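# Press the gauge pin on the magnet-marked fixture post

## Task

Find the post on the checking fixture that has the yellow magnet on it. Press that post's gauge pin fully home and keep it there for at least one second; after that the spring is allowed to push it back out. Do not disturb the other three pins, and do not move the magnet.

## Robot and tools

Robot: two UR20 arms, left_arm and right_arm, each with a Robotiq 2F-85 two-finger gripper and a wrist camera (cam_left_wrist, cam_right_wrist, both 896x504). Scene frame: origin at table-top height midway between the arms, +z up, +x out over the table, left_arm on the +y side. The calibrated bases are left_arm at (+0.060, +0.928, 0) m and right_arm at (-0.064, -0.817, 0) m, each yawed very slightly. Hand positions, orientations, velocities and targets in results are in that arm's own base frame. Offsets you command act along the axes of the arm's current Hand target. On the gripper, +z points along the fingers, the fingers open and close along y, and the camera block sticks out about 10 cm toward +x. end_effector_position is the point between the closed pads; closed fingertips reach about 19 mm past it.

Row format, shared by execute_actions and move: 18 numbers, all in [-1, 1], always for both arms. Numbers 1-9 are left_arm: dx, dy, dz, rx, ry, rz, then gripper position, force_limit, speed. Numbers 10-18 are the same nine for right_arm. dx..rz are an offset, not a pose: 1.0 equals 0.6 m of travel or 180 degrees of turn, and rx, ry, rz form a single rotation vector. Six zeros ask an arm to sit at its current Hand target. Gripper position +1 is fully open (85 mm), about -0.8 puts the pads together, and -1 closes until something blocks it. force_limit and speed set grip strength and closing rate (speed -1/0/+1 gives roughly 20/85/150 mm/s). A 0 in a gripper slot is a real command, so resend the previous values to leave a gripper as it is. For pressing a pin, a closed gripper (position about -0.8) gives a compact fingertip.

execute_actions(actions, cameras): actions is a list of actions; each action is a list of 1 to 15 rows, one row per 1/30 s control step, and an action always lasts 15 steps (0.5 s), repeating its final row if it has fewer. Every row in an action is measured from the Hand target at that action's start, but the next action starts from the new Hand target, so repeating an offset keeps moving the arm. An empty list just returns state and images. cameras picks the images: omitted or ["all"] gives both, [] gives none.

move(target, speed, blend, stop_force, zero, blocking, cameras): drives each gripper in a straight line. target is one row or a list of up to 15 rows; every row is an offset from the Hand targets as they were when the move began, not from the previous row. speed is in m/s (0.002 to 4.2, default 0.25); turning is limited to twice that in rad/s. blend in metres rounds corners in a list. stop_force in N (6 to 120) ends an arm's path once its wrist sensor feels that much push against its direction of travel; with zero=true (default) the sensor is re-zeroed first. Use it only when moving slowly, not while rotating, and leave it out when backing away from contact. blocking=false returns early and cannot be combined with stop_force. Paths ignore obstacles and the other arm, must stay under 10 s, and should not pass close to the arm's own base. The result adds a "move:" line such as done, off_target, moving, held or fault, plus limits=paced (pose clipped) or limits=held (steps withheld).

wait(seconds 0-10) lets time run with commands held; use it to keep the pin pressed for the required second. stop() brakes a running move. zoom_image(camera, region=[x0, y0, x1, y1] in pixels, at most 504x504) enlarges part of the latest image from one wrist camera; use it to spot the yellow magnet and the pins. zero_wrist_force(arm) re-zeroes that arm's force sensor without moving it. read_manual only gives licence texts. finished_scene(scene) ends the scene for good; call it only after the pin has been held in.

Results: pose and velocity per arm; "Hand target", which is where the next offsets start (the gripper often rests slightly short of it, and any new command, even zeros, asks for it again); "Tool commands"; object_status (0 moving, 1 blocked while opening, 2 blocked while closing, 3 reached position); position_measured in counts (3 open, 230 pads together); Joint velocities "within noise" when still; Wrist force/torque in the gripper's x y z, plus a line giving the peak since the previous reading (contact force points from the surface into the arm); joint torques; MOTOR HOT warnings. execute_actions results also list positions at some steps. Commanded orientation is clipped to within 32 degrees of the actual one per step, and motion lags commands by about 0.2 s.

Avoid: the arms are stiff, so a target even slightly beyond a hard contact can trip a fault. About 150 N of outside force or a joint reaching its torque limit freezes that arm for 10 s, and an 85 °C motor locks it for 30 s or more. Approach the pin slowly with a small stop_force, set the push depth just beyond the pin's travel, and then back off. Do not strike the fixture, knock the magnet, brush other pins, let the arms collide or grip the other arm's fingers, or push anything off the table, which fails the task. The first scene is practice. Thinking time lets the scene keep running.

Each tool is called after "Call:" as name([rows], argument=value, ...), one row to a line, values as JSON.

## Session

Call:
execute_actions(actions=[])

Scene clock: 0.00 s.
left_arm: end_effector_position=(+1.6020, +0.5513, +0.3701) position_measured=3 object_status=3 end_effector_quat_wxyz=(-0.049, +0.940, +0.190, +0.279) | right_arm: end_effector_position=(+0.4481, +0.4679, +0.3319) position_measured=3 object_status=3 end_effector_quat_wxyz=(-0.272, +0.502, +0.649, +0.503)
Joint positions: left_arm=[0.193 -0.686 0.985 -2.439 -1.472 -3.319] | right_arm=[4.007 -1.969 -2.772 1.193 2.076 2.519]
Joint velocities: within noise
Joint torques (N m): no reading
Motor temperatures (°C): left_arm=[24 35 26 38 34 34] | right_arm=[28 35 36 37 34 38]
Wrist force (N): no reading
Wrist torque (N m): no reading
Wrist force, peak (N): no reading
Hand target: left_arm +1.6020, +0.5513, +0.3701; -0.049, +0.940, +0.190, +0.279 | right_arm +0.4481, +0.4679, +0.3319; -0.272, +0.502, +0.649, +0.503
Tool commands: left_gripper/position=+1.0 left_gripper/force_limit=+1.0 left_gripper/speed=+1.0 right_gripper/position=+1.0 right_gripper/force_limit=+1.0 right_gripper/speed=+1.0
camera_calibration:
cam_left_wrist: T_world_to_cam=[[0.280319, -0.958405, -0.0536817, 0.116011], [-0.933413, -0.259108, -0.248199, 1.75322], [0.223966, 0.119682, -0.967221, 0.0591923], [0, 0, 0, 1]] pos_world=[1.5907, 0.558373, 0.498626]
cam_right_wrist: T_world_to_cam=[[0.956613, -0.13676, 0.257272, -0.433465], [0.120637, -0.61784, -0.776995, 0.502422], [0.265214, 0.774319, -0.574535, -0.162484], [0, 0, 0, 1]] pos_world=[0.39714, 0.37695, 0.408545]

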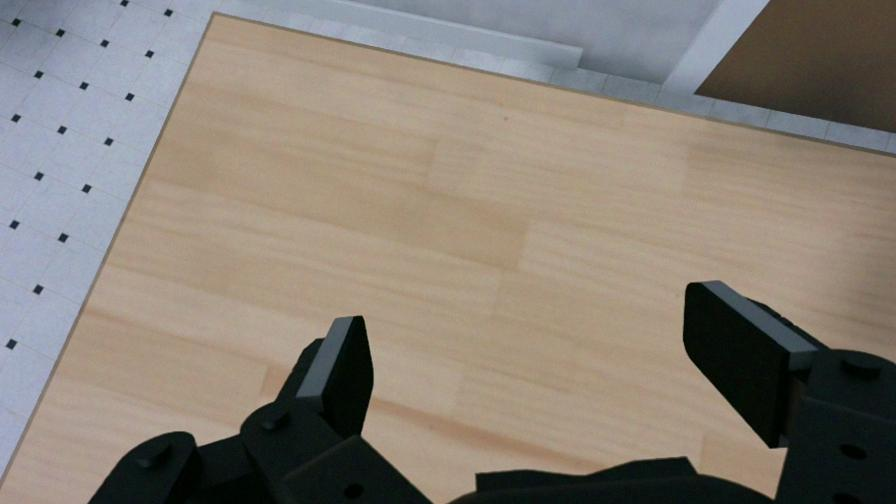

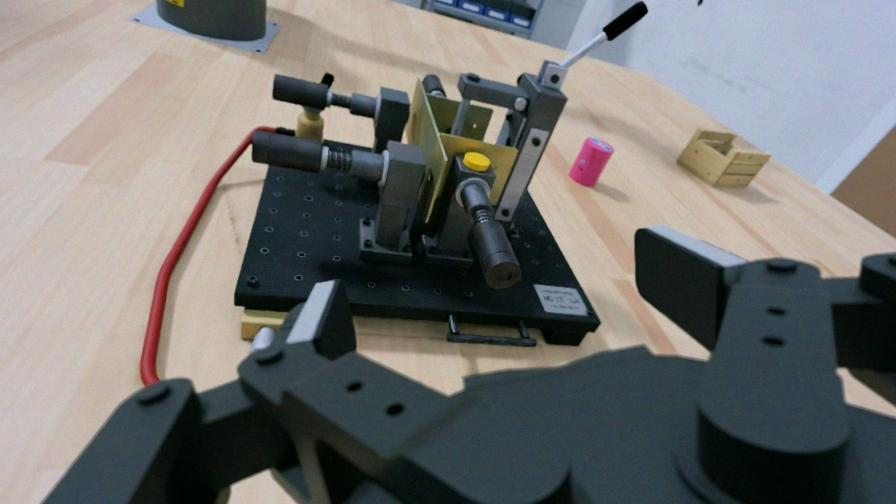

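Call:
move(target=[0,0,0,0,0,0,1,1,1,-0.238,0.09,0.289,0.0344,0.101,0,-1,0,0], speed=0.3, cameras=["cam_right_wrist"])

Scene clock: 2.57 s.
left_arm: end_effector_position=(+1.6020, +0.5513, +0.3701) position_measured=3 object_status=3 end_effector_quat_wxyz=(-0.049, +0.940, +0.190, +0.279) | right_arm: end_effector_position=(+0.5345, +0.5378, +0.2175) position_measured=232 object_status=3 end_effector_quat_wxyz=(-0.357, +0.435, +0.636, +0.528)
Joint positions: left_arm=[0.193 -0.686 0.985 -2.439 -1.472 -3.319] | right_arm=[3.872 -2.355 -2.519 1.455 2.387 2.561]
Joint velocities: within noise
Joint torques (N m): left_arm=[2.25 -280.71 -105.28 -11.38 1.28 -0.02] | right_arm=[20.98 170.62 -16.8 1.75 -1.49 -7.64]
Motor temperatures (°C): left_arm=[24 35 26 38 34 34] | right_arm=[28 35 36 37 34 38]
Wrist force (N): left_arm=[0.4 0.0 -0.2] | right_arm=[-0.2 -0.9 0.0]
Wrist torque (N m): left_arm=[0.00 -0.05 0.00] | right_arm=[-0.31 0.13 -0.29]
Wrist force, peak (N): left_arm=[0.7 -0.5 -0.3] | right_arm=[-18.2 3.7 9.2]
Hand target: left_arm +1.6020, +0.5513, +0.3701; -0.049, +0.940, +0.190, +0.279 | right_arm +0.5345, +0.5378, +0.2175; -0.357, +0.435, +0.636, +0.528 (not the last commanded pose)
Off the commanded pose: left_arm 0.000 m, 0 deg | right_arm 0.072 m, 6 deg.
move: held (right_arm; a check stopped the path); limits=held
pose unreachable (right arm): on one or more control steps of this call, first in action 0 (counted from 0), this arm could not follow its commanded pose, so it was not sent that pose on those steps. It may still have moved: this result reports where it is.
cause: moving toward the commanded pose would bring two parts of the arm too close to each other (its gripper and another part of the arm, with joints 4 (wrist 1) to 6 (wrist 3) between them).
camera_calibration:
cam_right_wrist: T_world_to_cam=[[0.975165, -0.0348264, 0.218723, -0.533497], [0.179133, -0.456738, -0.871379, 0.348926], [0.130246, 0.888919, -0.439157, -0.324142], [0, 0, 0, 1]] pos_world=[0.499962, 0.428924, 0.278386]
Images, in order (width x height): cam_right_wrist 896x504.

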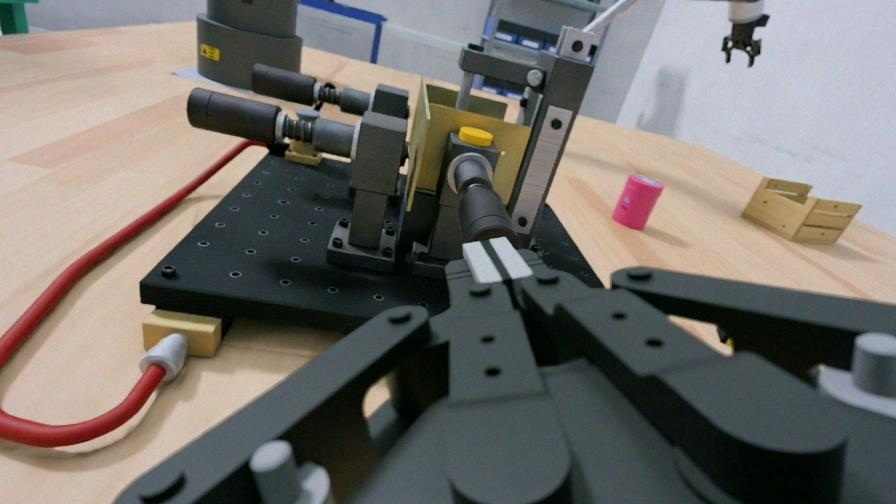

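Call:
move(target=[0,0,0,0,0,0,1,1,1,0.315,0.115,-0.043,0.394,-0.249,-0.333,-1,0,0], speed=0.5, cameras=[])

Call:
move(target=[0,0,0,0,0,0,1,1,1,-0.062,0.112,0.1,0,0,-0.5,-1,0,0], speed=0.6, cameras=["cam_right_wrist"])

Scene clock: 6.33 s.
left_arm: end_effector_position=(+1.6020, +0.5513, +0.3701) position_measured=3 object_status=3 end_effector_quat_wxyz=(-0.049, +0.940, +0.190, +0.279) | right_arm: end_effector_position=(+0.5293, +0.5502, +0.4199) position_measured=232 object_status=3 end_effector_quat_wxyz=(+0.000, -0.032, +0.999, +0.000)
Joint positions: left_arm=[0.193 -0.686 0.985 -2.439 -1.472 -3.319] | right_arm=[4.213 -1.492 -2.134 -1.086 1.57 1.008]
Joint velocities: within noise
Joint torques (N m): left_arm=[3.61 -278.01 -112.4 -11.83 2.56 0.08] | right_arm=[24.91 47.27 108.82 4.27 -4.78 -6.7]
Motor temperatures (°C): left_arm=[24 35 26 38 34 34] | right_arm=[28 35 36 37 34 38]
Wrist force (N): left_arm=[0.4 0.0 -0.4] | right_arm=[-1.1 1.5 1.4]
Wrist torque (N m): left_arm=[0.02 -0.06 -0.01] | right_arm=[0.95 0.47 -0.56]
Wrist force, peak (N): left_arm=[0.7 -0.2 -0.2] | right_arm=[-2.6 -1.7 0.2]
Hand target: left_arm +1.6020, +0.5513, +0.3701; -0.049, +0.940, +0.190, +0.279 | right_arm +0.5293, +0.5502, +0.4199; +0.000, -0.032, +0.999, +0.000
Off the commanded pose: left_arm 0.000 m, 0 deg | right_arm 0.000 m, 0 deg.
move: done
No camera images: "cameras" was empty.

Scene clock: 8.47 s.
left_arm: end_effector_position=(+1.6020, +0.5513, +0.3701) position_measured=3 object_status=3 end_effector_quat_wxyz=(-0.049, +0.940, +0.190, +0.279) | right_arm: end_effector_position=(+0.5622, +0.6197, +0.3600) position_measured=232 object_status=3 end_effector_quat_wxyz=(+0.000, +0.729, -0.684, +0.000)
Joint positions: left_arm=[0.193 -0.686 0.985 -2.439 -1.472 -3.319] | right_arm=[4.218 -1.622 -2.102 -0.988 1.57 -0.557]
Joint velocities: within noise
Joint torques (N m): left_arm=[2.44 -283.11 -109.87 -11.26 2.97 1.03] | right_arm=[-19.52 67.37 107.29 14.9 6.26 -8.4]
Motor temperatures (°C): left_arm=[24 35 26 38 34 34] | right_arm=[28 35 36 37 34 38]
Wrist force (N): left_arm=[0.0 -0.2 -0.3] | right_arm=[-1.5 1.6 1.1]
Wrist torque (N m): left_arm=[-0.02 0.01 -0.01] | right_arm=[0.96 0.59 -0.62]
Wrist force, peak (N): left_arm=[0.5 -0.2 -0.4] | right_arm=[-1.8 1.4 1.9]
Hand target: left_arm +1.6020, +0.5513, +0.3701; -0.049, +0.940, +0.190, +0.279 | right_arm +0.5622, +0.6197, +0.3600; +0.000, +0.729, -0.684, +0.000
Off the commanded pose: left_arm 0.000 m, 0 deg | right_arm 0.000 m, 0 deg.
move: done
camera_calibration:
cam_right_wrist: T_world_to_cam=[[-0.992461, 0.100871, 0.0696218, 0.487063], [0.11666, 0.95163, 0.284236, -0.7481], [-0.0375831, 0.290215, -0.956223, 0.313557], [0, 0, 0, 1]] pos_world=[0.582449, 0.571786, 0.478558]
Images, in order (width x height): cam_right_wrist 896x504.

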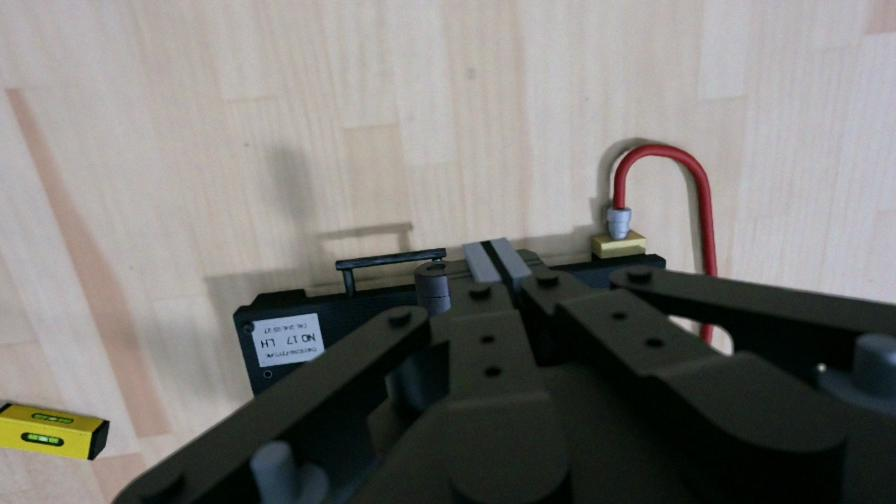

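Call:
move(target=[0,0,0,0,0,0,1,1,1,0.03,0.1,0,0,0,0,-1,0,0], speed=0.3, cameras=["cam_right_wrist"])

Scene clock: 9.83 s.
left_arm: end_effector_position=(+1.6020, +0.5513, +0.3701) position_measured=3 object_status=3 end_effector_quat_wxyz=(-0.049, +0.940, +0.190, +0.279) | right_arm: end_effector_position=(+0.5036, +0.5980, +0.3599) position_measured=232 object_status=3 end_effector_quat_wxyz=(+0.000, +0.729, -0.684, +0.000)
Joint positions: left_arm=[0.193 -0.686 0.985 -2.439 -1.472 -3.319] | right_arm=[4.273 -1.557 -2.169 -0.987 1.57 -0.503]
Joint velocities: within noise
Joint torques (N m): left_arm=[-0.06 -284.15 -113.01 -11.39 3.12 0.85] | right_arm=[18.43 93.98 79.76 4.83 -4.65 6.33]
Motor temperatures (°C): left_arm=[24 35 26 38 34 34] | right_arm=[28 35 36 37 34 38]
Wrist force (N): left_arm=[0.2 -0.2 -0.3] | right_arm=[-1.3 1.6 0.6]
Wrist torque (N m): left_arm=[-0.03 -0.02 0.00] | right_arm=[1.01 0.35 -0.71]
Wrist force, peak (N): left_arm=[0.4 -0.3 -0.4] | right_arm=[-0.9 3.1 0.9]
Hand target: left_arm +1.6020, +0.5513, +0.3701; -0.049, +0.940, +0.190, +0.279 | right_arm +0.5035, +0.5979, +0.3599; +0.000, +0.729, -0.684, +0.000
Off the commanded pose: left_arm 0.000 m, 0 deg | right_arm 0.000 m, 0 deg.
move: done
camera_calibration:
cam_right_wrist: T_world_to_cam=[[-0.992469, 0.100737, 0.0696933, 0.431144], [0.116556, 0.951616, 0.284326, -0.720566], [-0.0376792, 0.290307, -0.956191, 0.317542], [0, 0, 0, 1]] pos_world=[0.523848, 0.550086, 0.478458]
Images, in order (width x height): cam_right_wrist 896x504.

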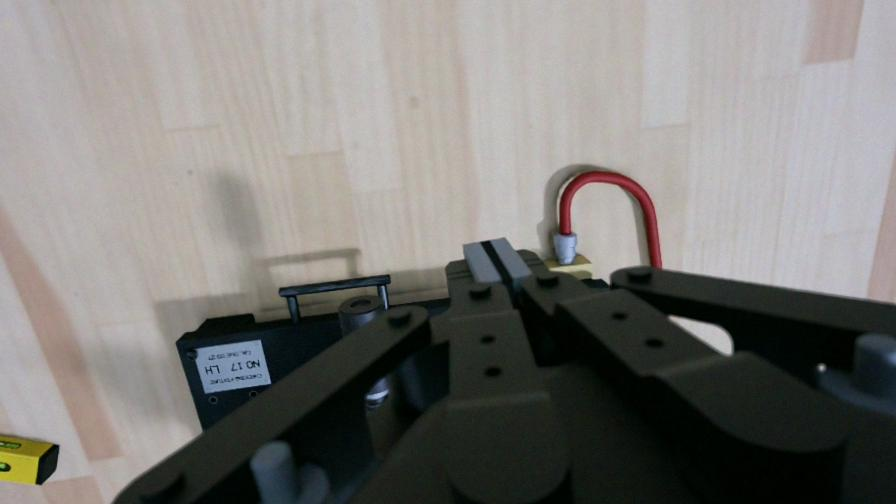

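Call:
move(target=[0,0,0,0,0,0,1,1,1,-0.035,-0.131,0.325,0,0,0,-1,0,0], speed=0.25, cameras=["cam_right_wrist"])

Call:
move(target=[0,0,0,0,0,0,1,1,1,-0.13,0,0,0,0,0,-1,0,0], speed=0.03, stop_force=8, cameras=["cam_right_wrist"])

Scene clock: 12.07 s.
left_arm: end_effector_position=(+1.6020, +0.5513, +0.3701) position_measured=3 object_status=3 end_effector_quat_wxyz=(-0.049, +0.940, +0.190, +0.279) | right_arm: end_effector_position=(+0.5807, +0.6238, +0.1651) position_measured=232 object_status=3 end_effector_quat_wxyz=(+0.000, +0.729, -0.684, +0.000)
Joint positions: left_arm=[0.193 -0.686 0.985 -2.439 -1.472 -3.319] | right_arm=[4.201 -1.822 -2.217 -0.673 1.57 -0.575]
Joint velocities: within noise
Joint torques (N m): left_arm=[7.97 -292.21 -111.42 -10.79 3.67 1.71] | right_arm=[-24.78 82.1 89.33 15.23 4.87 -7.83]
Motor temperatures (°C): left_arm=[24 35 26 38 34 34] | right_arm=[28 35 36 37 34 38]
Wrist force (N): left_arm=[0.3 0.1 -0.1] | right_arm=[-1.9 2.4 0.9]
Wrist torque (N m): left_arm=[0.02 -0.04 0.00] | right_arm=[1.32 0.66 -0.59]
Wrist force, peak (N): left_arm=[0.7 -0.3 -0.3] | right_arm=[-2.0 1.6 3.7]
Hand target: left_arm +1.6020, +0.5513, +0.3701; -0.049, +0.940, +0.190, +0.279 | right_arm +0.5808, +0.6238, +0.1650; +0.000, +0.729, -0.684, +0.000
Off the commanded pose: left_arm 0.000 m, 0 deg | right_arm 0.000 m, 0 deg.
move: done
camera_calibration:
cam_right_wrist: T_world_to_cam=[[-0.992472, 0.100777, 0.0695922, 0.518649], [0.116562, 0.95164, 0.284245, -0.698711], [-0.0375814, 0.290217, -0.956223, 0.126692], [0, 0, 0, 1]] pos_world=[0.600949, 0.575886, 0.283658]
Images, in order (width x height): cam_right_wrist 896x504.

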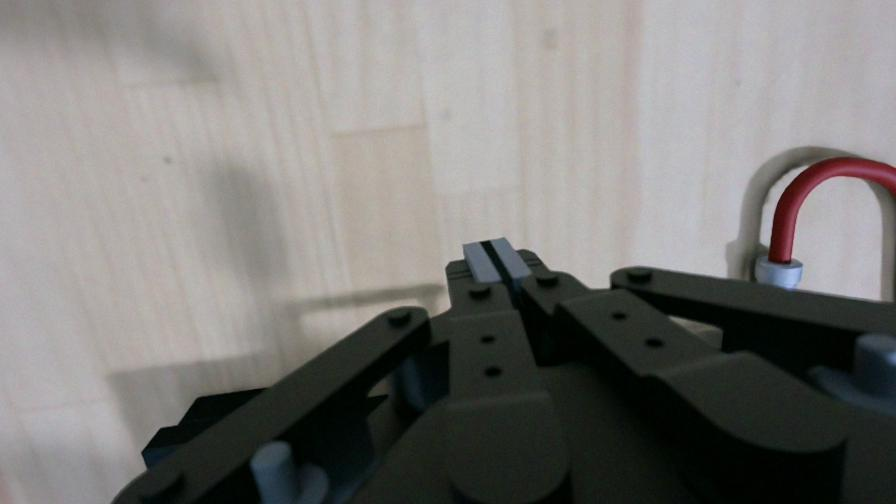

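Scene clock: 14.97 s.
left_arm: end_effector_position=(+1.6020, +0.5513, +0.3701) position_measured=3 object_status=3 end_effector_quat_wxyz=(-0.049, +0.940, +0.190, +0.279) | right_arm: end_effector_position=(+0.5776, +0.6727, +0.1649) position_measured=232 object_status=3 end_effector_quat_wxyz=(+0.000, +0.729, -0.684, +0.000)
Joint positions: left_arm=[0.193 -0.686 0.985 -2.439 -1.472 -3.319] | right_arm=[4.232 -1.854 -2.169 -0.689 1.57 -0.544]
Joint velocities: within noise
Joint torques (N m): left_arm=[3.76 -286.82 -115.06 -10.92 4.77 2.07] | right_arm=[-17.03 146.72 68.84 16.1 2.99 -6.78]
Motor temperatures (°C): left_arm=[24 35 26 38 34 34] | right_arm=[28 35 36 37 34 38]
Wrist force (N): left_arm=[0.5 -0.4 -0.4] | right_arm=[3.7 3.7 1.6]
Wrist torque (N m): left_arm=[-0.05 -0.07 -0.01] | right_arm=[1.28 0.64 -0.61]
Wrist force, peak (N): left_arm=[0.7 -0.1 0.1] | right_arm=[5.9 2.9 0.2]
Hand target: left_arm +1.6020, +0.5513, +0.3701; -0.049, +0.940, +0.190, +0.279 | right_arm +0.5776, +0.6727, +0.1650; +0.000, +0.729, -0.684, +0.000 (not the last commanded pose)
Off the commanded pose: left_arm 0.000 m, 0 deg | right_arm 0.029 m, 0 deg.
move: contact (right_arm)
camera_calibration:
cam_right_wrist: T_world_to_cam=[[-0.992469, 0.100747, 0.0696769, 0.510641], [0.116554, 0.951671, 0.284144, -0.744909], [-0.0376828, 0.290125, -0.956247, 0.112289], [0, 0, 0, 1]] pos_world=[0.597848, 0.624885, 0.283457]
Images, in order (width x height): cam_right_wrist 896x504.

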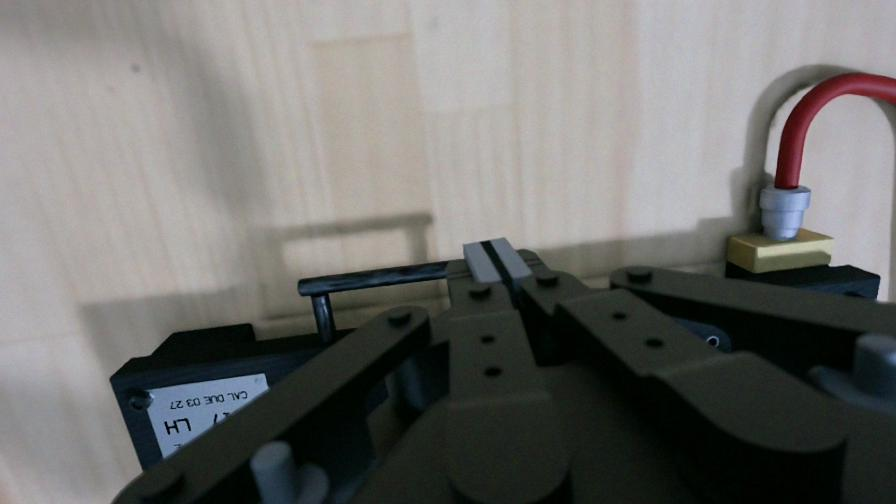

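Call:
move(target=[0,0,0,0,0,0,1,1,1,-0.06,0,0,0,0,0,-1,0,0], speed=0.013, stop_force=45, cameras=[])

Call:
wait(seconds=1.1, cameras=["cam_right_wrist"])

Scene clock: 17.87 s.
left_arm: end_effector_position=(+1.6020, +0.5513, +0.3701) position_measured=3 object_status=3 end_effector_quat_wxyz=(-0.049, +0.940, +0.190, +0.279) | right_arm: end_effector_position=(+0.5764, +0.6907, +0.1649) position_measured=232 object_status=3 end_effector_quat_wxyz=(+0.000, +0.729, -0.684, +0.000)
Joint positions: left_arm=[0.193 -0.686 0.985 -2.439 -1.472 -3.319] | right_arm=[4.243 -1.866 -2.151 -0.695 1.57 -0.533]
Joint velocities: within noise
Joint torques (N m): left_arm=[9.99 -289.54 -117.59 -11.15 5.17 2.04] | right_arm=[1.78 159.08 94.96 23.86 11.31 -7.59]
Motor temperatures (°C): left_arm=[24 35 26 38 34 34] | right_arm=[28 35 36 37 34 38]
Wrist force (N): left_arm=[0.3 -0.1 0.0] | right_arm=[35.4 -0.6 10.6]
Wrist torque (N m): left_arm=[-0.01 -0.03 0.00] | right_arm=[1.16 0.57 -0.38]
Wrist force, peak (N): left_arm=[0.7 0.1 -0.3] | right_arm=[70.6 2.0 -14.3]
Hand target: left_arm +1.6020, +0.5513, +0.3701; -0.049, +0.940, +0.190, +0.279 | right_arm +0.5764, +0.6906, +0.1649; +0.000, +0.729, -0.684, +0.000 (not the last commanded pose)
Off the commanded pose: left_arm 0.000 m, 0 deg | right_arm 0.018 m, 0 deg.
move: contact (right_arm)
No camera images: "cameras" was empty.

Scene clock: 18.97 s.
left_arm: end_effector_position=(+1.6020, +0.5513, +0.3701) position_measured=3 object_status=3 end_effector_quat_wxyz=(-0.049, +0.940, +0.190, +0.279) | right_arm: end_effector_position=(+0.5764, +0.6907, +0.1649) position_measured=232 object_status=3 end_effector_quat_wxyz=(+0.000, +0.729, -0.684, +0.000)
Joint positions: left_arm=[0.193 -0.686 0.985 -2.439 -1.472 -3.319] | right_arm=[4.242 -1.866 -2.151 -0.695 1.57 -0.533]
Joint velocities: within noise
Joint torques (N m): left_arm=[4.82 -288.98 -118.48 -10.76 4.97 1.96] | right_arm=[5.16 158.22 100.66 19.31 8.8 -7.3]
Motor temperatures (°C): left_arm=[24 35 26 38 34 34] | right_arm=[28 35 36 37 34 38]
Wrist force (N): left_arm=[0.0 -0.2 -0.1] | right_arm=[34.7 0.8 10.1]
Wrist torque (N m): left_arm=[-0.02 0.02 -0.01] | right_arm=[1.17 0.62 -0.40]
Wrist force, peak (N): left_arm=[0.5 -0.2 -0.4] | right_arm=[35.4 -0.4 10.2]
Hand target: left_arm +1.6020, +0.5513, +0.3701; -0.049, +0.940, +0.190, +0.279 | right_arm +0.5764, +0.6906, +0.1649; +0.000, +0.729, -0.684, +0.000 (not the last commanded pose)
Tool commands: left_gripper/position=+1.0 left_gripper/force_limit=+1.0 left_gripper/speed=+1.0 right_gripper/position=-1.0 right_gripper/force_limit=+0.0 right_gripper/speed=+0.0
Off the commanded pose: left_arm 0.000 m, 0 deg | right_arm 0.018 m, 0 deg.
wait: 1.10 s; at rest by 0.17 s
camera_calibration:
cam_right_wrist: T_world_to_cam=[[-0.992454, 0.100822, 0.0697849, 0.507558], [0.116652, 0.951701, 0.284004, -0.761842], [-0.0377805, 0.290001, -0.95628, 0.107197], [0, 0, 0, 1]] pos_world=[0.596649, 0.642785, 0.283457]
Images, in order (width x height): cam_right_wrist 896x504.

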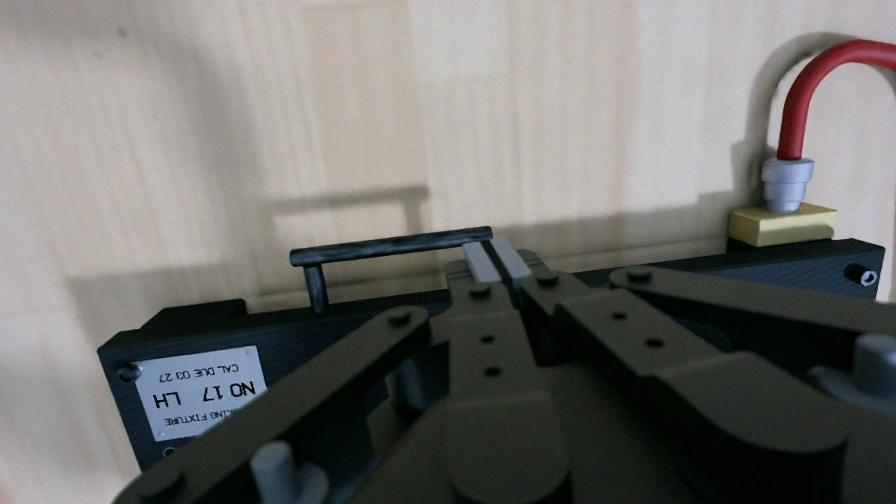

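Call:
move(target=[0,0,0,0,0,0,1,1,1,-0.002,0,0,0,0,0,-1,0,0], speed=0.003, stop_force=35, cameras=[])

Call:
wait(seconds=1.2, cameras=[])

Call:
move(target=[0,0,0,0,0,0,1,1,1,0.08,0,0,0,0,0,-1,0,0], speed=0.07, cameras=[])

Scene clock: 21.83 s.
left_arm: end_effector_position=(+1.6020, +0.5513, +0.3701) position_measured=3 object_status=3 end_effector_quat_wxyz=(-0.049, +0.940, +0.190, +0.279) | right_arm: end_effector_position=(+0.5765, +0.6910, +0.1649) position_measured=232 object_status=3 end_effector_quat_wxyz=(+0.000, +0.729, -0.684, +0.000)
Joint positions: left_arm=[0.193 -0.686 0.985 -2.439 -1.472 -3.319] | right_arm=[4.243 -1.866 -2.151 -0.696 1.57 -0.533]
Joint velocities: within noise
Joint torques (N m): left_arm=[7.67 -285.17 -119.67 -10.44 5.47 1.31] | right_arm=[38.81 131.1 120.81 33.56 10.83 -4.96]
Motor temperatures (°C): left_arm=[24 35 26 38 34 34] | right_arm=[28 35 36 37 34 38]
Wrist force (N): left_arm=[0.3 -0.3 -0.4] | right_arm=[77.2 10.1 -12.9]
Wrist torque (N m): left_arm=[-0.05 -0.04 -0.01] | right_arm=[1.33 0.22 -0.28]
Wrist force, peak (N): left_arm=[0.5 -0.1 -0.5] | right_arm=[78.5 10.5 -12.3]
Hand target: left_arm +1.6020, +0.5513, +0.3701; -0.049, +0.940, +0.190, +0.279 | right_arm +0.5764, +0.6909, +0.1649; +0.000, +0.729, -0.684, +0.000 (not the last commanded pose)
Off the commanded pose: left_arm 0.000 m, 0 deg | right_arm 0.001 m, 0 deg.
move: contact (right_arm)
No camera images: "cameras" was empty.

Scene clock: 23.03 s.
left_arm: end_effector_position=(+1.6020, +0.5513, +0.3701) position_measured=3 object_status=3 end_effector_quat_wxyz=(-0.049, +0.940, +0.190, +0.279) | right_arm: end_effector_position=(+0.5764, +0.6909, +0.1649) position_measured=232 object_status=3 end_effector_quat_wxyz=(+0.000, +0.729, -0.684, +0.000)
Joint positions: left_arm=[0.193 -0.686 0.985 -2.439 -1.472 -3.319] | right_arm=[4.243 -1.866 -2.151 -0.696 1.57 -0.533]
Joint velocities: within noise
Joint torques (N m): left_arm=[9.86 -289.75 -119.06 -10.94 5.62 2.35] | right_arm=[26.61 135.52 114.43 33.15 15.29 -7.32]
Motor temperatures (°C): left_arm=[24 35 26 38 34 34] | right_arm=[28 35 36 37 34 38]
Wrist force (N): left_arm=[0.1 0.1 -0.2] | right_arm=[73.3 7.6 -16.2]
Wrist torque (N m): left_arm=[0.02 -0.01 0.00] | right_arm=[1.30 0.12 -0.27]
Wrist force, peak (N): left_arm=[0.4 -0.4 0.1] | right_arm=[76.7 10.0 -13.3]
Hand target: left_arm +1.6020, +0.5513, +0.3701; -0.049, +0.940, +0.190, +0.279 | right_arm +0.5764, +0.6909, +0.1649; +0.000, +0.729, -0.684, +0.000 (not the last commanded pose)
Tool commands: left_gripper/position=+1.0 left_gripper/force_limit=+1.0 left_gripper/speed=+1.0 right_gripper/position=-1.0 right_gripper/force_limit=+0.0 right_gripper/speed=+0.0
Off the commanded pose: left_arm 0.000 m, 0 deg | right_arm 0.001 m, 0 deg.
wait: 1.20 s; at rest by 0.17 s
No camera images: "cameras" was empty.

Scene clock: 24.13 s.
left_arm: end_effector_position=(+1.6020, +0.5513, +0.3701) position_measured=3 object_status=3 end_effector_quat_wxyz=(-0.049, +0.940, +0.190, +0.279) | right_arm: end_effector_position=(+0.5795, +0.6432, +0.1649) position_measured=232 object_status=3 end_effector_quat_wxyz=(+0.000, +0.729, -0.684, +0.000)
Joint positions: left_arm=[0.193 -0.686 0.985 -2.439 -1.472 -3.319] | right_arm=[4.214 -1.835 -2.198 -0.679 1.57 -0.562]
Joint velocities: within noise
Joint torques (N m): left_arm=[14.38 -286.98 -116.46 -10.68 4.95 1.58] | right_arm=[-20.77 142.58 62.38 15.18 -3.28 -7.07]
Motor temperatures (°C): left_arm=[24 35 26 38 34 34] | right_arm=[28 35 36 37 34 38]
Wrist force (N): left_arm=[0.3 -0.2 0.0] | right_arm=[-0.1 1.9 2.5]
Wrist torque (N m): left_arm=[-0.03 -0.05 -0.01] | right_arm=[1.22 0.31 -0.61]
Wrist force, peak (N): left_arm=[0.3 -0.5 -0.2] | right_arm=[72.6 7.6 -15.6]
Hand target: left_arm +1.6020, +0.5513, +0.3701; -0.049, +0.940, +0.190, +0.279 | right_arm +0.5795, +0.6430, +0.1649; +0.000, +0.729, -0.684, +0.000
Off the commanded pose: left_arm 0.000 m, 0 deg | right_arm 0.000 m, 0 deg.
move: done
No camera images: "cameras" was empty.

Bottomed firmly (0.3 mm more added 40 N).

Call:
finished_scene(scene=2)

The scene is finished: the task was done.


## Next scene

The same job, from a new start.

Call:
execute_actions(actions=[])

Scene clock: 0.00 s.
left_arm: end_effector_position=(+0.3071, -0.4220, +0.1602) position_measured=3 object_status=3 end_effector_quat_wxyz=(+0.066, +0.956, -0.074, +0.275) | right_arm: end_effector_position=(+0.4900, -0.3027, +0.2369) position_measured=3 object_status=3 end_effector_quat_wxyz=(+0.548, -0.467, -0.511, -0.471)
Joint positions: left_arm=[-1.763 -1.739 2.857 -2.766 -1.003 1.555] | right_arm=[2.511 -2.074 -2.06 -2.212 2.389 -0.015]
Joint velocities: within noise
Joint torques (N m): no reading
Motor temperatures (°C): left_arm=[24 35 26 38 34 33] | right_arm=[28 35 35 36 33 38]
Wrist force (N): no reading
Wrist torque (N m): no reading
Wrist force, peak (N): no reading
Hand target: left_arm +0.3071, -0.4220, +0.1602; +0.066, +0.956, -0.074, +0.275 | right_arm +0.4900, -0.3027, +0.2369; +0.548, -0.467, -0.511, -0.471
Tool commands: left_gripper/position=+1.0 left_gripper/force_limit=+1.0 left_gripper/speed=+1.0 right_gripper/position=+1.0 right_gripper/force_limit=+1.0 right_gripper/speed=+1.0
camera_calibration:
cam_left_wrist: T_world_to_cam=[[-0.285835, -0.958093, 0.0188626, -0.30276], [-0.929607, 0.27245, -0.248197, 0.463413], [0.232657, -0.0884782, -0.968526, 0.172428], [0, 0, 0, 1]] pos_world=[0.304136, -0.401073, 0.28773]
cam_right_wrist: T_world_to_cam=[[0.978979, 0.0562001, -0.196068, -0.399553], [-0.174505, -0.266853, -0.947807, 0.238768], [-0.105588, 0.962097, -0.251436, 0.530477], [0, 0, 0, 1]] pos_world=[0.488832, -0.424199, 0.281347]

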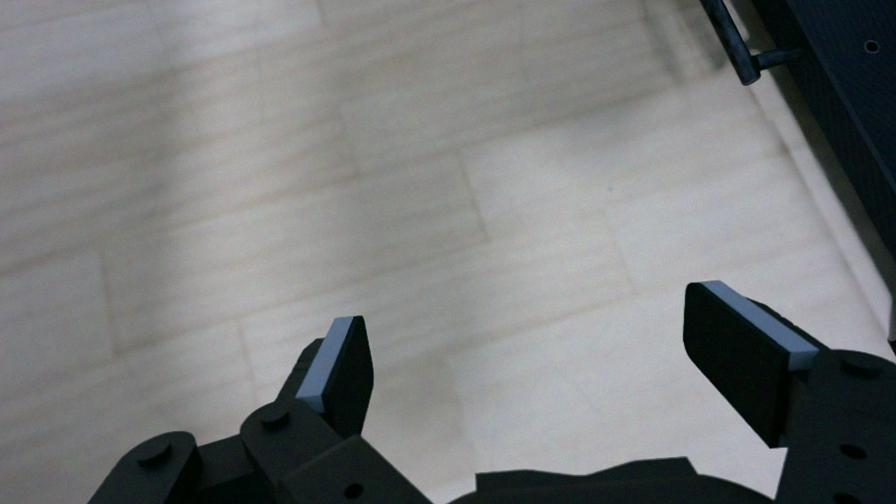

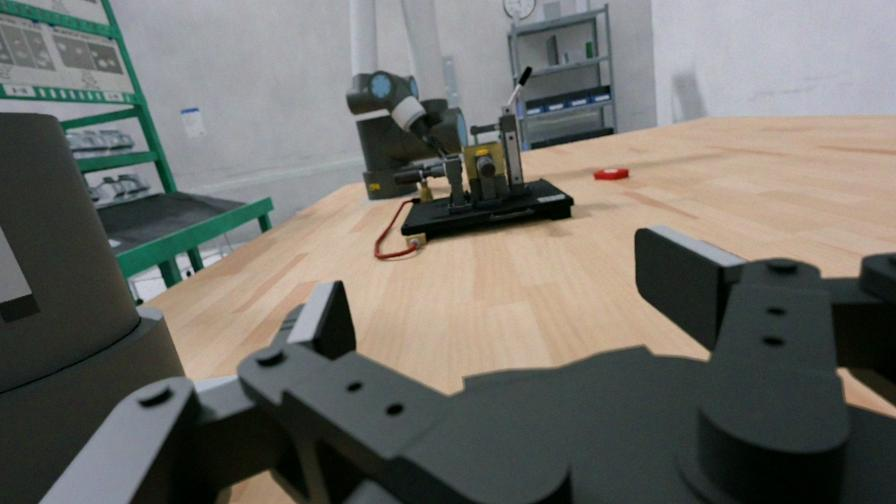

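Call:
zoom_image(camera="cam_right_wrist", region=[380, 60, 600, 260])

Scaled by 2.291 from the camera's 896x504 image, which has a finer 1280x720 frame.

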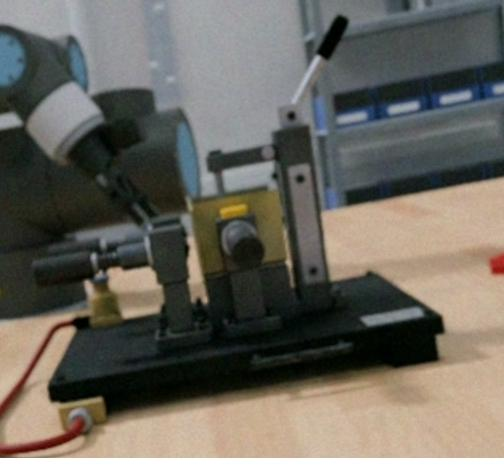

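Call:
move(target=[0,0,0,0,0,0,1,1,1,0.547,0.298,0.825,0,-0.17,0,-1,0,0], speed=0.45, cameras=["cam_right_wrist"])

Scene clock: 3.43 s.
left_arm: end_effector_position=(+0.3071, -0.4220, +0.1602) position_measured=3 object_status=3 end_effector_quat_wxyz=(+0.066, +0.956, -0.074, +0.275) | right_arm: end_effector_position=(+0.6194, +0.1973, +0.5804) position_measured=232 object_status=3 end_effector_quat_wxyz=(-0.393, +0.574, +0.637, +0.331)
Joint positions: left_arm=[-1.763 -1.739 2.857 -2.766 -1.003 1.555] | right_arm=[3.302 -1.382 -2.261 -1.028 2.65 1.652]
Joint velocities: within noise
Joint torques (N m): left_arm=[1.59 -13.42 -59.11 -9.18 3.47 -0.72] | right_arm=[21.67 60.13 82.81 15.51 0.94 6.44]
Motor temperatures (°C): left_arm=[24 35 26 38 34 33] | right_arm=[28 35 35 36 33 38]
Wrist force (N): left_arm=[-0.1 -0.1 0.0] | right_arm=[-0.2 0.2 1.5]
Wrist torque (N m): left_arm=[-0.01 0.02 0.01] | right_arm=[0.59 0.15 -0.11]
Wrist force, peak (N): left_arm=[0.1 -0.4 -0.4] | right_arm=[4.4 2.2 3.3]
Hand target: left_arm +0.3071, -0.4220, +0.1602; +0.066, +0.956, -0.074, +0.275 | right_arm +0.6194, +0.1973, +0.5804; -0.393, +0.574, +0.637, +0.331
Off the commanded pose: left_arm 0.000 m, 0 deg | right_arm 0.000 m, 0 deg.
move: done
camera_calibration:
cam_right_wrist: T_world_to_cam=[[0.989871, -0.0188084, -0.14072, -0.51102], [-0.111819, -0.714024, -0.691135, 0.620662], [-0.0874783, 0.699869, -0.708894, 0.455541], [0, 0, 0, 1]] pos_world=[0.615095, 0.114736, 0.67998]
Images, in order (width x height): cam_right_wrist 896x504.

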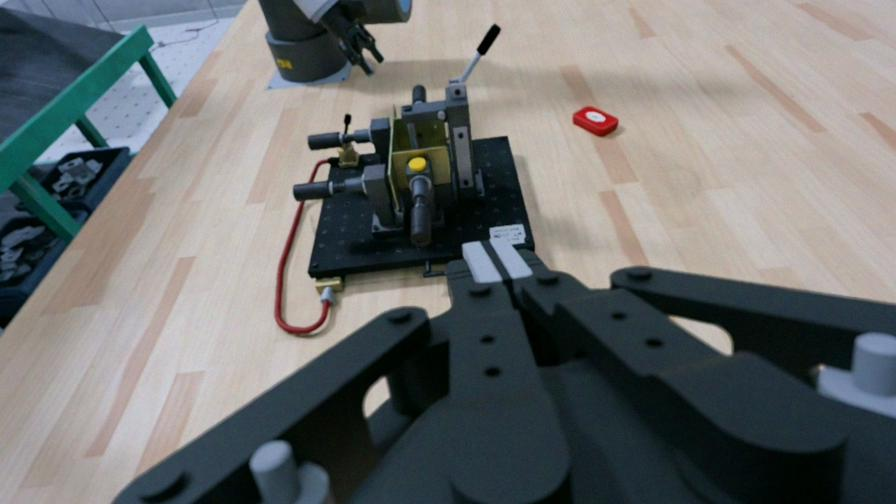

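Call:
move(target=[0,0,0,0,0,0,1,1,1,0.043,-0.201,0.659,0.243,-0.284,-0.421,-1,0,0], speed=0.6, cameras=[])

Call:
move(target=[0,0,0,0,0,0,1,1,1,0.021,0.05,0.1,0,0,-0.5,-1,0,0], speed=0.6, cameras=["cam_right_wrist"])

Scene clock: 6.23 s.
left_arm: end_effector_position=(+0.3071, -0.4220, +0.1602) position_measured=3 object_status=3 end_effector_quat_wxyz=(+0.066, +0.956, -0.074, +0.275) | right_arm: end_effector_position=(+0.4509, +0.5401, +0.4203) position_measured=232 object_status=3 end_effector_quat_wxyz=(-0.001, -0.007, +1.000, +0.001)
Joint positions: left_arm=[-1.763 -1.739 2.857 -2.766 -1.003 1.555] | right_arm=[4.305 -1.415 -2.198 -1.1 1.573 1.15]
Joint velocities: within noise
Joint torques (N m): left_arm=[8.45 -12.78 -62.11 -7.78 3.7 -0.93] | right_arm=[7.74 24 107.68 5.76 -4.36 -7.58]
Motor temperatures (°C): left_arm=[24 35 26 38 34 33] | right_arm=[28 35 35 36 33 38]
Wrist force (N): left_arm=[-0.1 -0.2 -0.3] | right_arm=[0.3 3.5 1.5]
Wrist torque (N m): left_arm=[-0.02 0.01 0.00] | right_arm=[1.57 -0.12 -0.47]
Wrist force, peak (N): left_arm=[0.2 -0.3 -0.4] | right_arm=[2.1 5.9 2.8]
Hand target: left_arm +0.3071, -0.4220, +0.1602; +0.066, +0.956, -0.074, +0.275 | right_arm +0.4509, +0.5401, +0.4203; -0.001, -0.007, +1.000, +0.000
Off the commanded pose: left_arm 0.000 m, 0 deg | right_arm 0.000 m, 0 deg.
move: done
No camera images: "cameras" was empty.

Scene clock: 8.37 s.
left_arm: end_effector_position=(+0.3071, -0.4220, +0.1602) position_measured=3 object_status=3 end_effector_quat_wxyz=(+0.066, +0.956, -0.074, +0.275) | right_arm: end_effector_position=(+0.4377, +0.5700, +0.3603) position_measured=232 object_status=3 end_effector_quat_wxyz=(+0.000, +0.712, -0.702, -0.001)
Joint positions: left_arm=[-1.763 -1.739 2.857 -2.766 -1.003 1.555] | right_arm=[4.34 -1.478 -2.241 -0.994 1.573 -0.386]
Joint velocities: within noise
Joint torques (N m): left_arm=[5.39 -8.56 -60.93 -7.98 3.08 -1.07] | right_arm=[-22.45 35.67 80.5 14.16 4.74 -9.08]
Motor temperatures (°C): left_arm=[24 35 26 38 34 33] | right_arm=[28 35 35 36 33 38]
Wrist force (N): left_arm=[0.0 -0.1 -0.1] | right_arm=[0.3 2.1 2.5]
Wrist torque (N m): left_arm=[-0.01 0.00 0.00] | right_arm=[1.43 -0.03 -0.48]
Wrist force, peak (N): left_arm=[0.0 -0.2 -0.4] | right_arm=[0.1 3.3 2.2]
Hand target: left_arm +0.3071, -0.4220, +0.1602; +0.066, +0.956, -0.074, +0.275 | right_arm +0.4377, +0.5700, +0.3603; +0.000, +0.712, -0.702, -0.001
Off the commanded pose: left_arm 0.000 m, 0 deg | right_arm 0.000 m, 0 deg.
move: done
camera_calibration:
cam_right_wrist: T_world_to_cam=[[-0.986006, 0.150031, 0.0726795, 0.336587], [0.164677, 0.944414, 0.284541, -0.703444], [-0.0259495, 0.292527, -0.955905, 0.317046], [0, 0, 0, 1]] pos_world=[0.455945, 0.521099, 0.478761]
Images, in order (width x height): cam_right_wrist 896x504.

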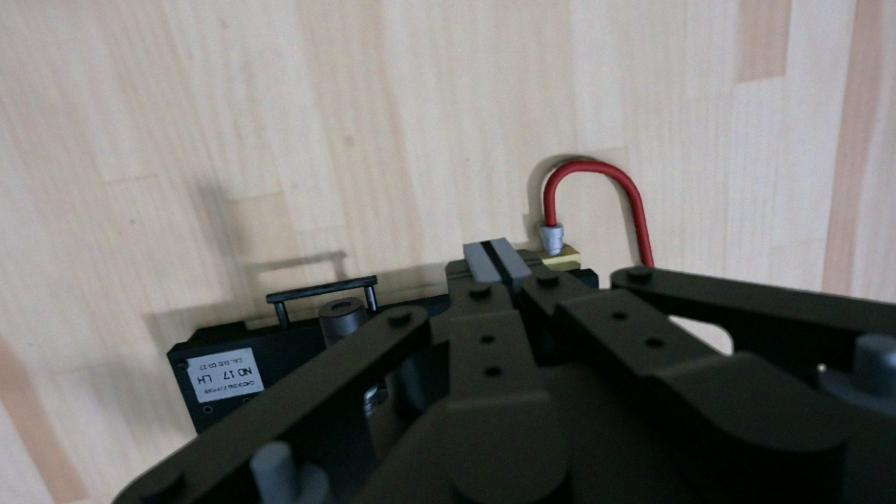

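Call:
move(target=[0,0,0,0,0,0,1,1,1,-0.035,-0.152,0.325,0,0,0,-1,0,0], speed=0.25, cameras=[])

Call:
move([
  [0,0,0,0,0,0,1,1,1,-0.1,0,0,0,0,0,-1,0,0],
  [0,0,0,0,0,0,1,1,1,-0.15,0,0,0,0,0,-1,0,0],
], speed=[0.04,0.01], stop_force=45, cameras=["cam_right_wrist"])

Scene clock: 11.83 s.
left_arm: end_effector_position=(+0.3071, -0.4220, +0.1602) position_measured=3 object_status=3 end_effector_quat_wxyz=(+0.066, +0.956, -0.074, +0.275) | right_arm: end_effector_position=(+0.5282, +0.5924, +0.1653) position_measured=232 object_status=3 end_effector_quat_wxyz=(+0.000, +0.712, -0.702, -0.001)
Joint positions: left_arm=[-1.763 -1.739 2.857 -2.766 -1.003 1.555] | right_arm=[4.239 -1.766 -2.296 -0.651 1.573 -0.487]
Joint velocities: within noise
Joint torques (N m): left_arm=[6.96 -10.12 -63.47 -6.62 4.56 -1.23] | right_arm=[-22.24 81.17 81.07 14.77 4.82 -6.97]
Motor temperatures (°C): left_arm=[24 35 26 38 34 33] | right_arm=[28 35 35 36 33 38]
Wrist force (N): left_arm=[-0.3 -0.1 -0.3] | right_arm=[-0.3 2.0 1.5]
Wrist torque (N m): left_arm=[-0.02 0.05 0.00] | right_arm=[1.38 -0.09 -0.47]
Wrist force, peak (N): left_arm=[0.5 0.2 -0.3] | right_arm=[-0.2 1.2 4.0]
Hand target: left_arm +0.3071, -0.4220, +0.1602; +0.066, +0.956, -0.074, +0.275 | right_arm +0.5282, +0.5924, +0.1652; +0.000, +0.712, -0.702, -0.001
Off the commanded pose: left_arm 0.000 m, 0 deg | right_arm 0.000 m, 0 deg.
move: done
No camera images: "cameras" was empty.

Scene clock: 15.20 s.
left_arm: end_effector_position=(+0.3071, -0.4220, +0.1602) position_measured=3 object_status=3 end_effector_quat_wxyz=(+0.066, +0.956, -0.074, +0.275) | right_arm: end_effector_position=(+0.5273, +0.6590, +0.1652) position_measured=232 object_status=3 end_effector_quat_wxyz=(+0.000, +0.712, -0.702, -0.001)
Joint positions: left_arm=[-1.763 -1.739 2.857 -2.766 -1.003 1.555] | right_arm=[4.277 -1.814 -2.228 -0.671 1.573 -0.449]
Joint velocities: within noise
Joint torques (N m): left_arm=[12.88 -11.88 -66.86 -7.53 4.24 -0.15] | right_arm=[0.22 142.87 94.51 24.19 11.44 -7.47]
Motor temperatures (°C): left_arm=[24 35 26 38 34 33] | right_arm=[28 35 35 36 33 38]
Wrist force (N): left_arm=[-0.1 0.1 -0.1] | right_arm=[34.5 -1.8 11.6]
Wrist torque (N m): left_arm=[0.03 0.03 0.00] | right_arm=[1.66 -0.06 -0.53]
Wrist force, peak (N): left_arm=[0.2 -0.1 -0.5] | right_arm=[66.4 1.4 -14.7]
Hand target: left_arm +0.3071, -0.4220, +0.1602; +0.066, +0.956, -0.074, +0.275 | right_arm +0.5273, +0.6589, +0.1652; +0.000, +0.712, -0.702, -0.001 (not the last commanded pose)
Off the commanded pose: left_arm 0.000 m, 0 deg | right_arm 0.023 m, 0 deg.
move: contact (right_arm); path passed 1 of 2 targets
camera_calibration:
cam_right_wrist: T_world_to_cam=[[-0.986019, 0.149917, 0.0727464, 0.425741], [0.164586, 0.944432, 0.284534, -0.746558], [-0.0260477, 0.292528, -0.955902, 0.106822], [0, 0, 0, 1]] pos_world=[0.545444, 0.609999, 0.283561]
Images, in order (width x height): cam_right_wrist 896x504.

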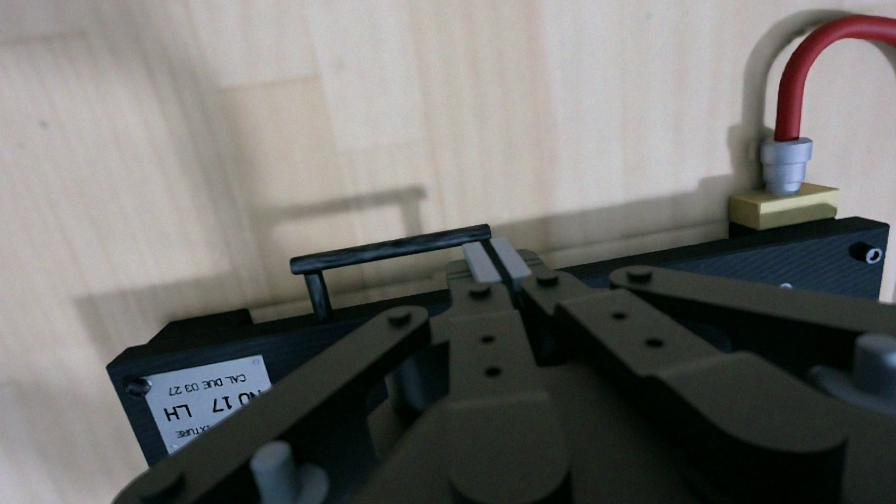

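Call:
move(target=[0,0,0,0,0,0,1,1,1,-0.002,0,0,0,0,0,-1,0,0], speed=0.003, stop_force=35, cameras=[])

Call:
wait(seconds=1.2, cameras=[])

Call:
move(target=[0,0,0,0,0,0,1,1,1,0.08,0,0,0,0,0,-1,0,0], speed=0.07, cameras=[])

Call:
finished_scene(scene=3)

Scene clock: 16.43 s.
left_arm: end_effector_position=(+0.3071, -0.4220, +0.1602) position_measured=3 object_status=3 end_effector_quat_wxyz=(+0.066, +0.956, -0.074, +0.275) | right_arm: end_effector_position=(+0.5273, +0.6592, +0.1652) position_measured=232 object_status=3 end_effector_quat_wxyz=(+0.001, +0.712, -0.702, -0.001)
Joint positions: left_arm=[-1.763 -1.739 2.857 -2.766 -1.003 1.555] | right_arm=[4.277 -1.815 -2.227 -0.671 1.573 -0.449]
Joint velocities: within noise
Joint torques (N m): left_arm=[13.27 -8.38 -65.32 -7.34 4.81 -0.32] | right_arm=[37.95 111.51 112.24 33.06 10.26 -0.11]
Motor temperatures (°C): left_arm=[24 35 26 38 34 33] | right_arm=[28 35 35 36 33 38]
Wrist force (N): left_arm=[0.2 0.1 -0.1] | right_arm=[76.1 7.6 -16.6]
Wrist torque (N m): left_arm=[0.03 -0.04 0.00] | right_arm=[1.60 -0.75 -0.70]
Wrist force, peak (N): left_arm=[0.1 -0.1 -0.4] | right_arm=[78.3 8.7 -16.8]
Hand target: left_arm +0.3071, -0.4220, +0.1602; +0.066, +0.956, -0.074, +0.275 | right_arm +0.5273, +0.6592, +0.1652; +0.001, +0.712, -0.702, -0.001 (not the last commanded pose)
Off the commanded pose: left_arm 0.000 m, 0 deg | right_arm 0.001 m, 0 deg.
move: contact (right_arm)
No camera images: "cameras" was empty.

Scene clock: 17.63 s.
left_arm: end_effector_position=(+0.3071, -0.4220, +0.1602) position_measured=3 object_status=3 end_effector_quat_wxyz=(+0.066, +0.956, -0.074, +0.275) | right_arm: end_effector_position=(+0.5273, +0.6592, +0.1652) position_measured=232 object_status=3 end_effector_quat_wxyz=(+0.001, +0.712, -0.702, -0.001)
Joint positions: left_arm=[-1.763 -1.739 2.857 -2.766 -1.003 1.555] | right_arm=[4.277 -1.815 -2.227 -0.671 1.573 -0.449]
Joint velocities: within noise
Joint torques (N m): left_arm=[9.32 -5.47 -69.58 -7.54 4.21 -0.26] | right_arm=[28.77 120.89 107.07 32.12 10.47 -6.4]
Motor temperatures (°C): left_arm=[24 35 26 38 34 33] | right_arm=[28 35 35 36 33 38]
Wrist force (N): left_arm=[-0.2 0.0 -0.1] | right_arm=[72.3 6.1 -18.4]
Wrist torque (N m): left_arm=[0.00 0.04 0.00] | right_arm=[1.60 -0.70 -0.68]
Wrist force, peak (N): left_arm=[-0.2 0.3 -0.5] | right_arm=[75.3 7.6 -17.6]
Hand target: left_arm +0.3071, -0.4220, +0.1602; +0.066, +0.956, -0.074, +0.275 | right_arm +0.5273, +0.6592, +0.1652; +0.001, +0.712, -0.702, -0.001 (not the last commanded pose)
Tool commands: left_gripper/position=+1.0 left_gripper/force_limit=+1.0 left_gripper/speed=+1.0 right_gripper/position=-1.0 right_gripper/force_limit=+0.0 right_gripper/speed=+0.0
Off the commanded pose: left_arm 0.000 m, 0 deg | right_arm 0.001 m, 0 deg.
wait: 1.20 s; at rest by 0.17 s
No camera images: "cameras" was empty.

Scene clock: 18.73 s.
left_arm: end_effector_position=(+0.3071, -0.4220, +0.1602) position_measured=3 object_status=3 end_effector_quat_wxyz=(+0.066, +0.956, -0.074, +0.275) | right_arm: end_effector_position=(+0.5280, +0.6114, +0.1651) position_measured=232 object_status=3 end_effector_quat_wxyz=(+0.001, +0.712, -0.702, -0.001)
Joint positions: left_arm=[-1.763 -1.739 2.857 -2.766 -1.003 1.555] | right_arm=[4.251 -1.78 -2.277 -0.656 1.573 -0.476]
Joint velocities: within noise
Joint torques (N m): left_arm=[8.77 -3.5 -67.69 -6.67 4.26 -1.22] | right_arm=[-21.36 126.56 59.27 14.95 -3.68 -7.25]
Motor temperatures (°C): left_arm=[24 35 26 38 34 33] | right_arm=[28 35 35 36 33 38]
Wrist force (N): left_arm=[0.2 -0.2 -0.2] | right_arm=[-1.7 1.4 1.6]
Wrist torque (N m): left_arm=[-0.02 -0.03 0.00] | right_arm=[1.34 0.20 -0.44]
Wrist force, peak (N): left_arm=[-0.4 0.0 0.2] | right_arm=[72.0 5.8 -18.1]
Hand target: left_arm +0.3071, -0.4220, +0.1602; +0.066, +0.956, -0.074, +0.275 | right_arm +0.5280, +0.6112, +0.1651; +0.001, +0.712, -0.702, -0.001
Off the commanded pose: left_arm 0.000 m, 0 deg | right_arm 0.000 m, 0 deg.
move: done
No camera images: "cameras" was empty.

The scene is finished: the task was done.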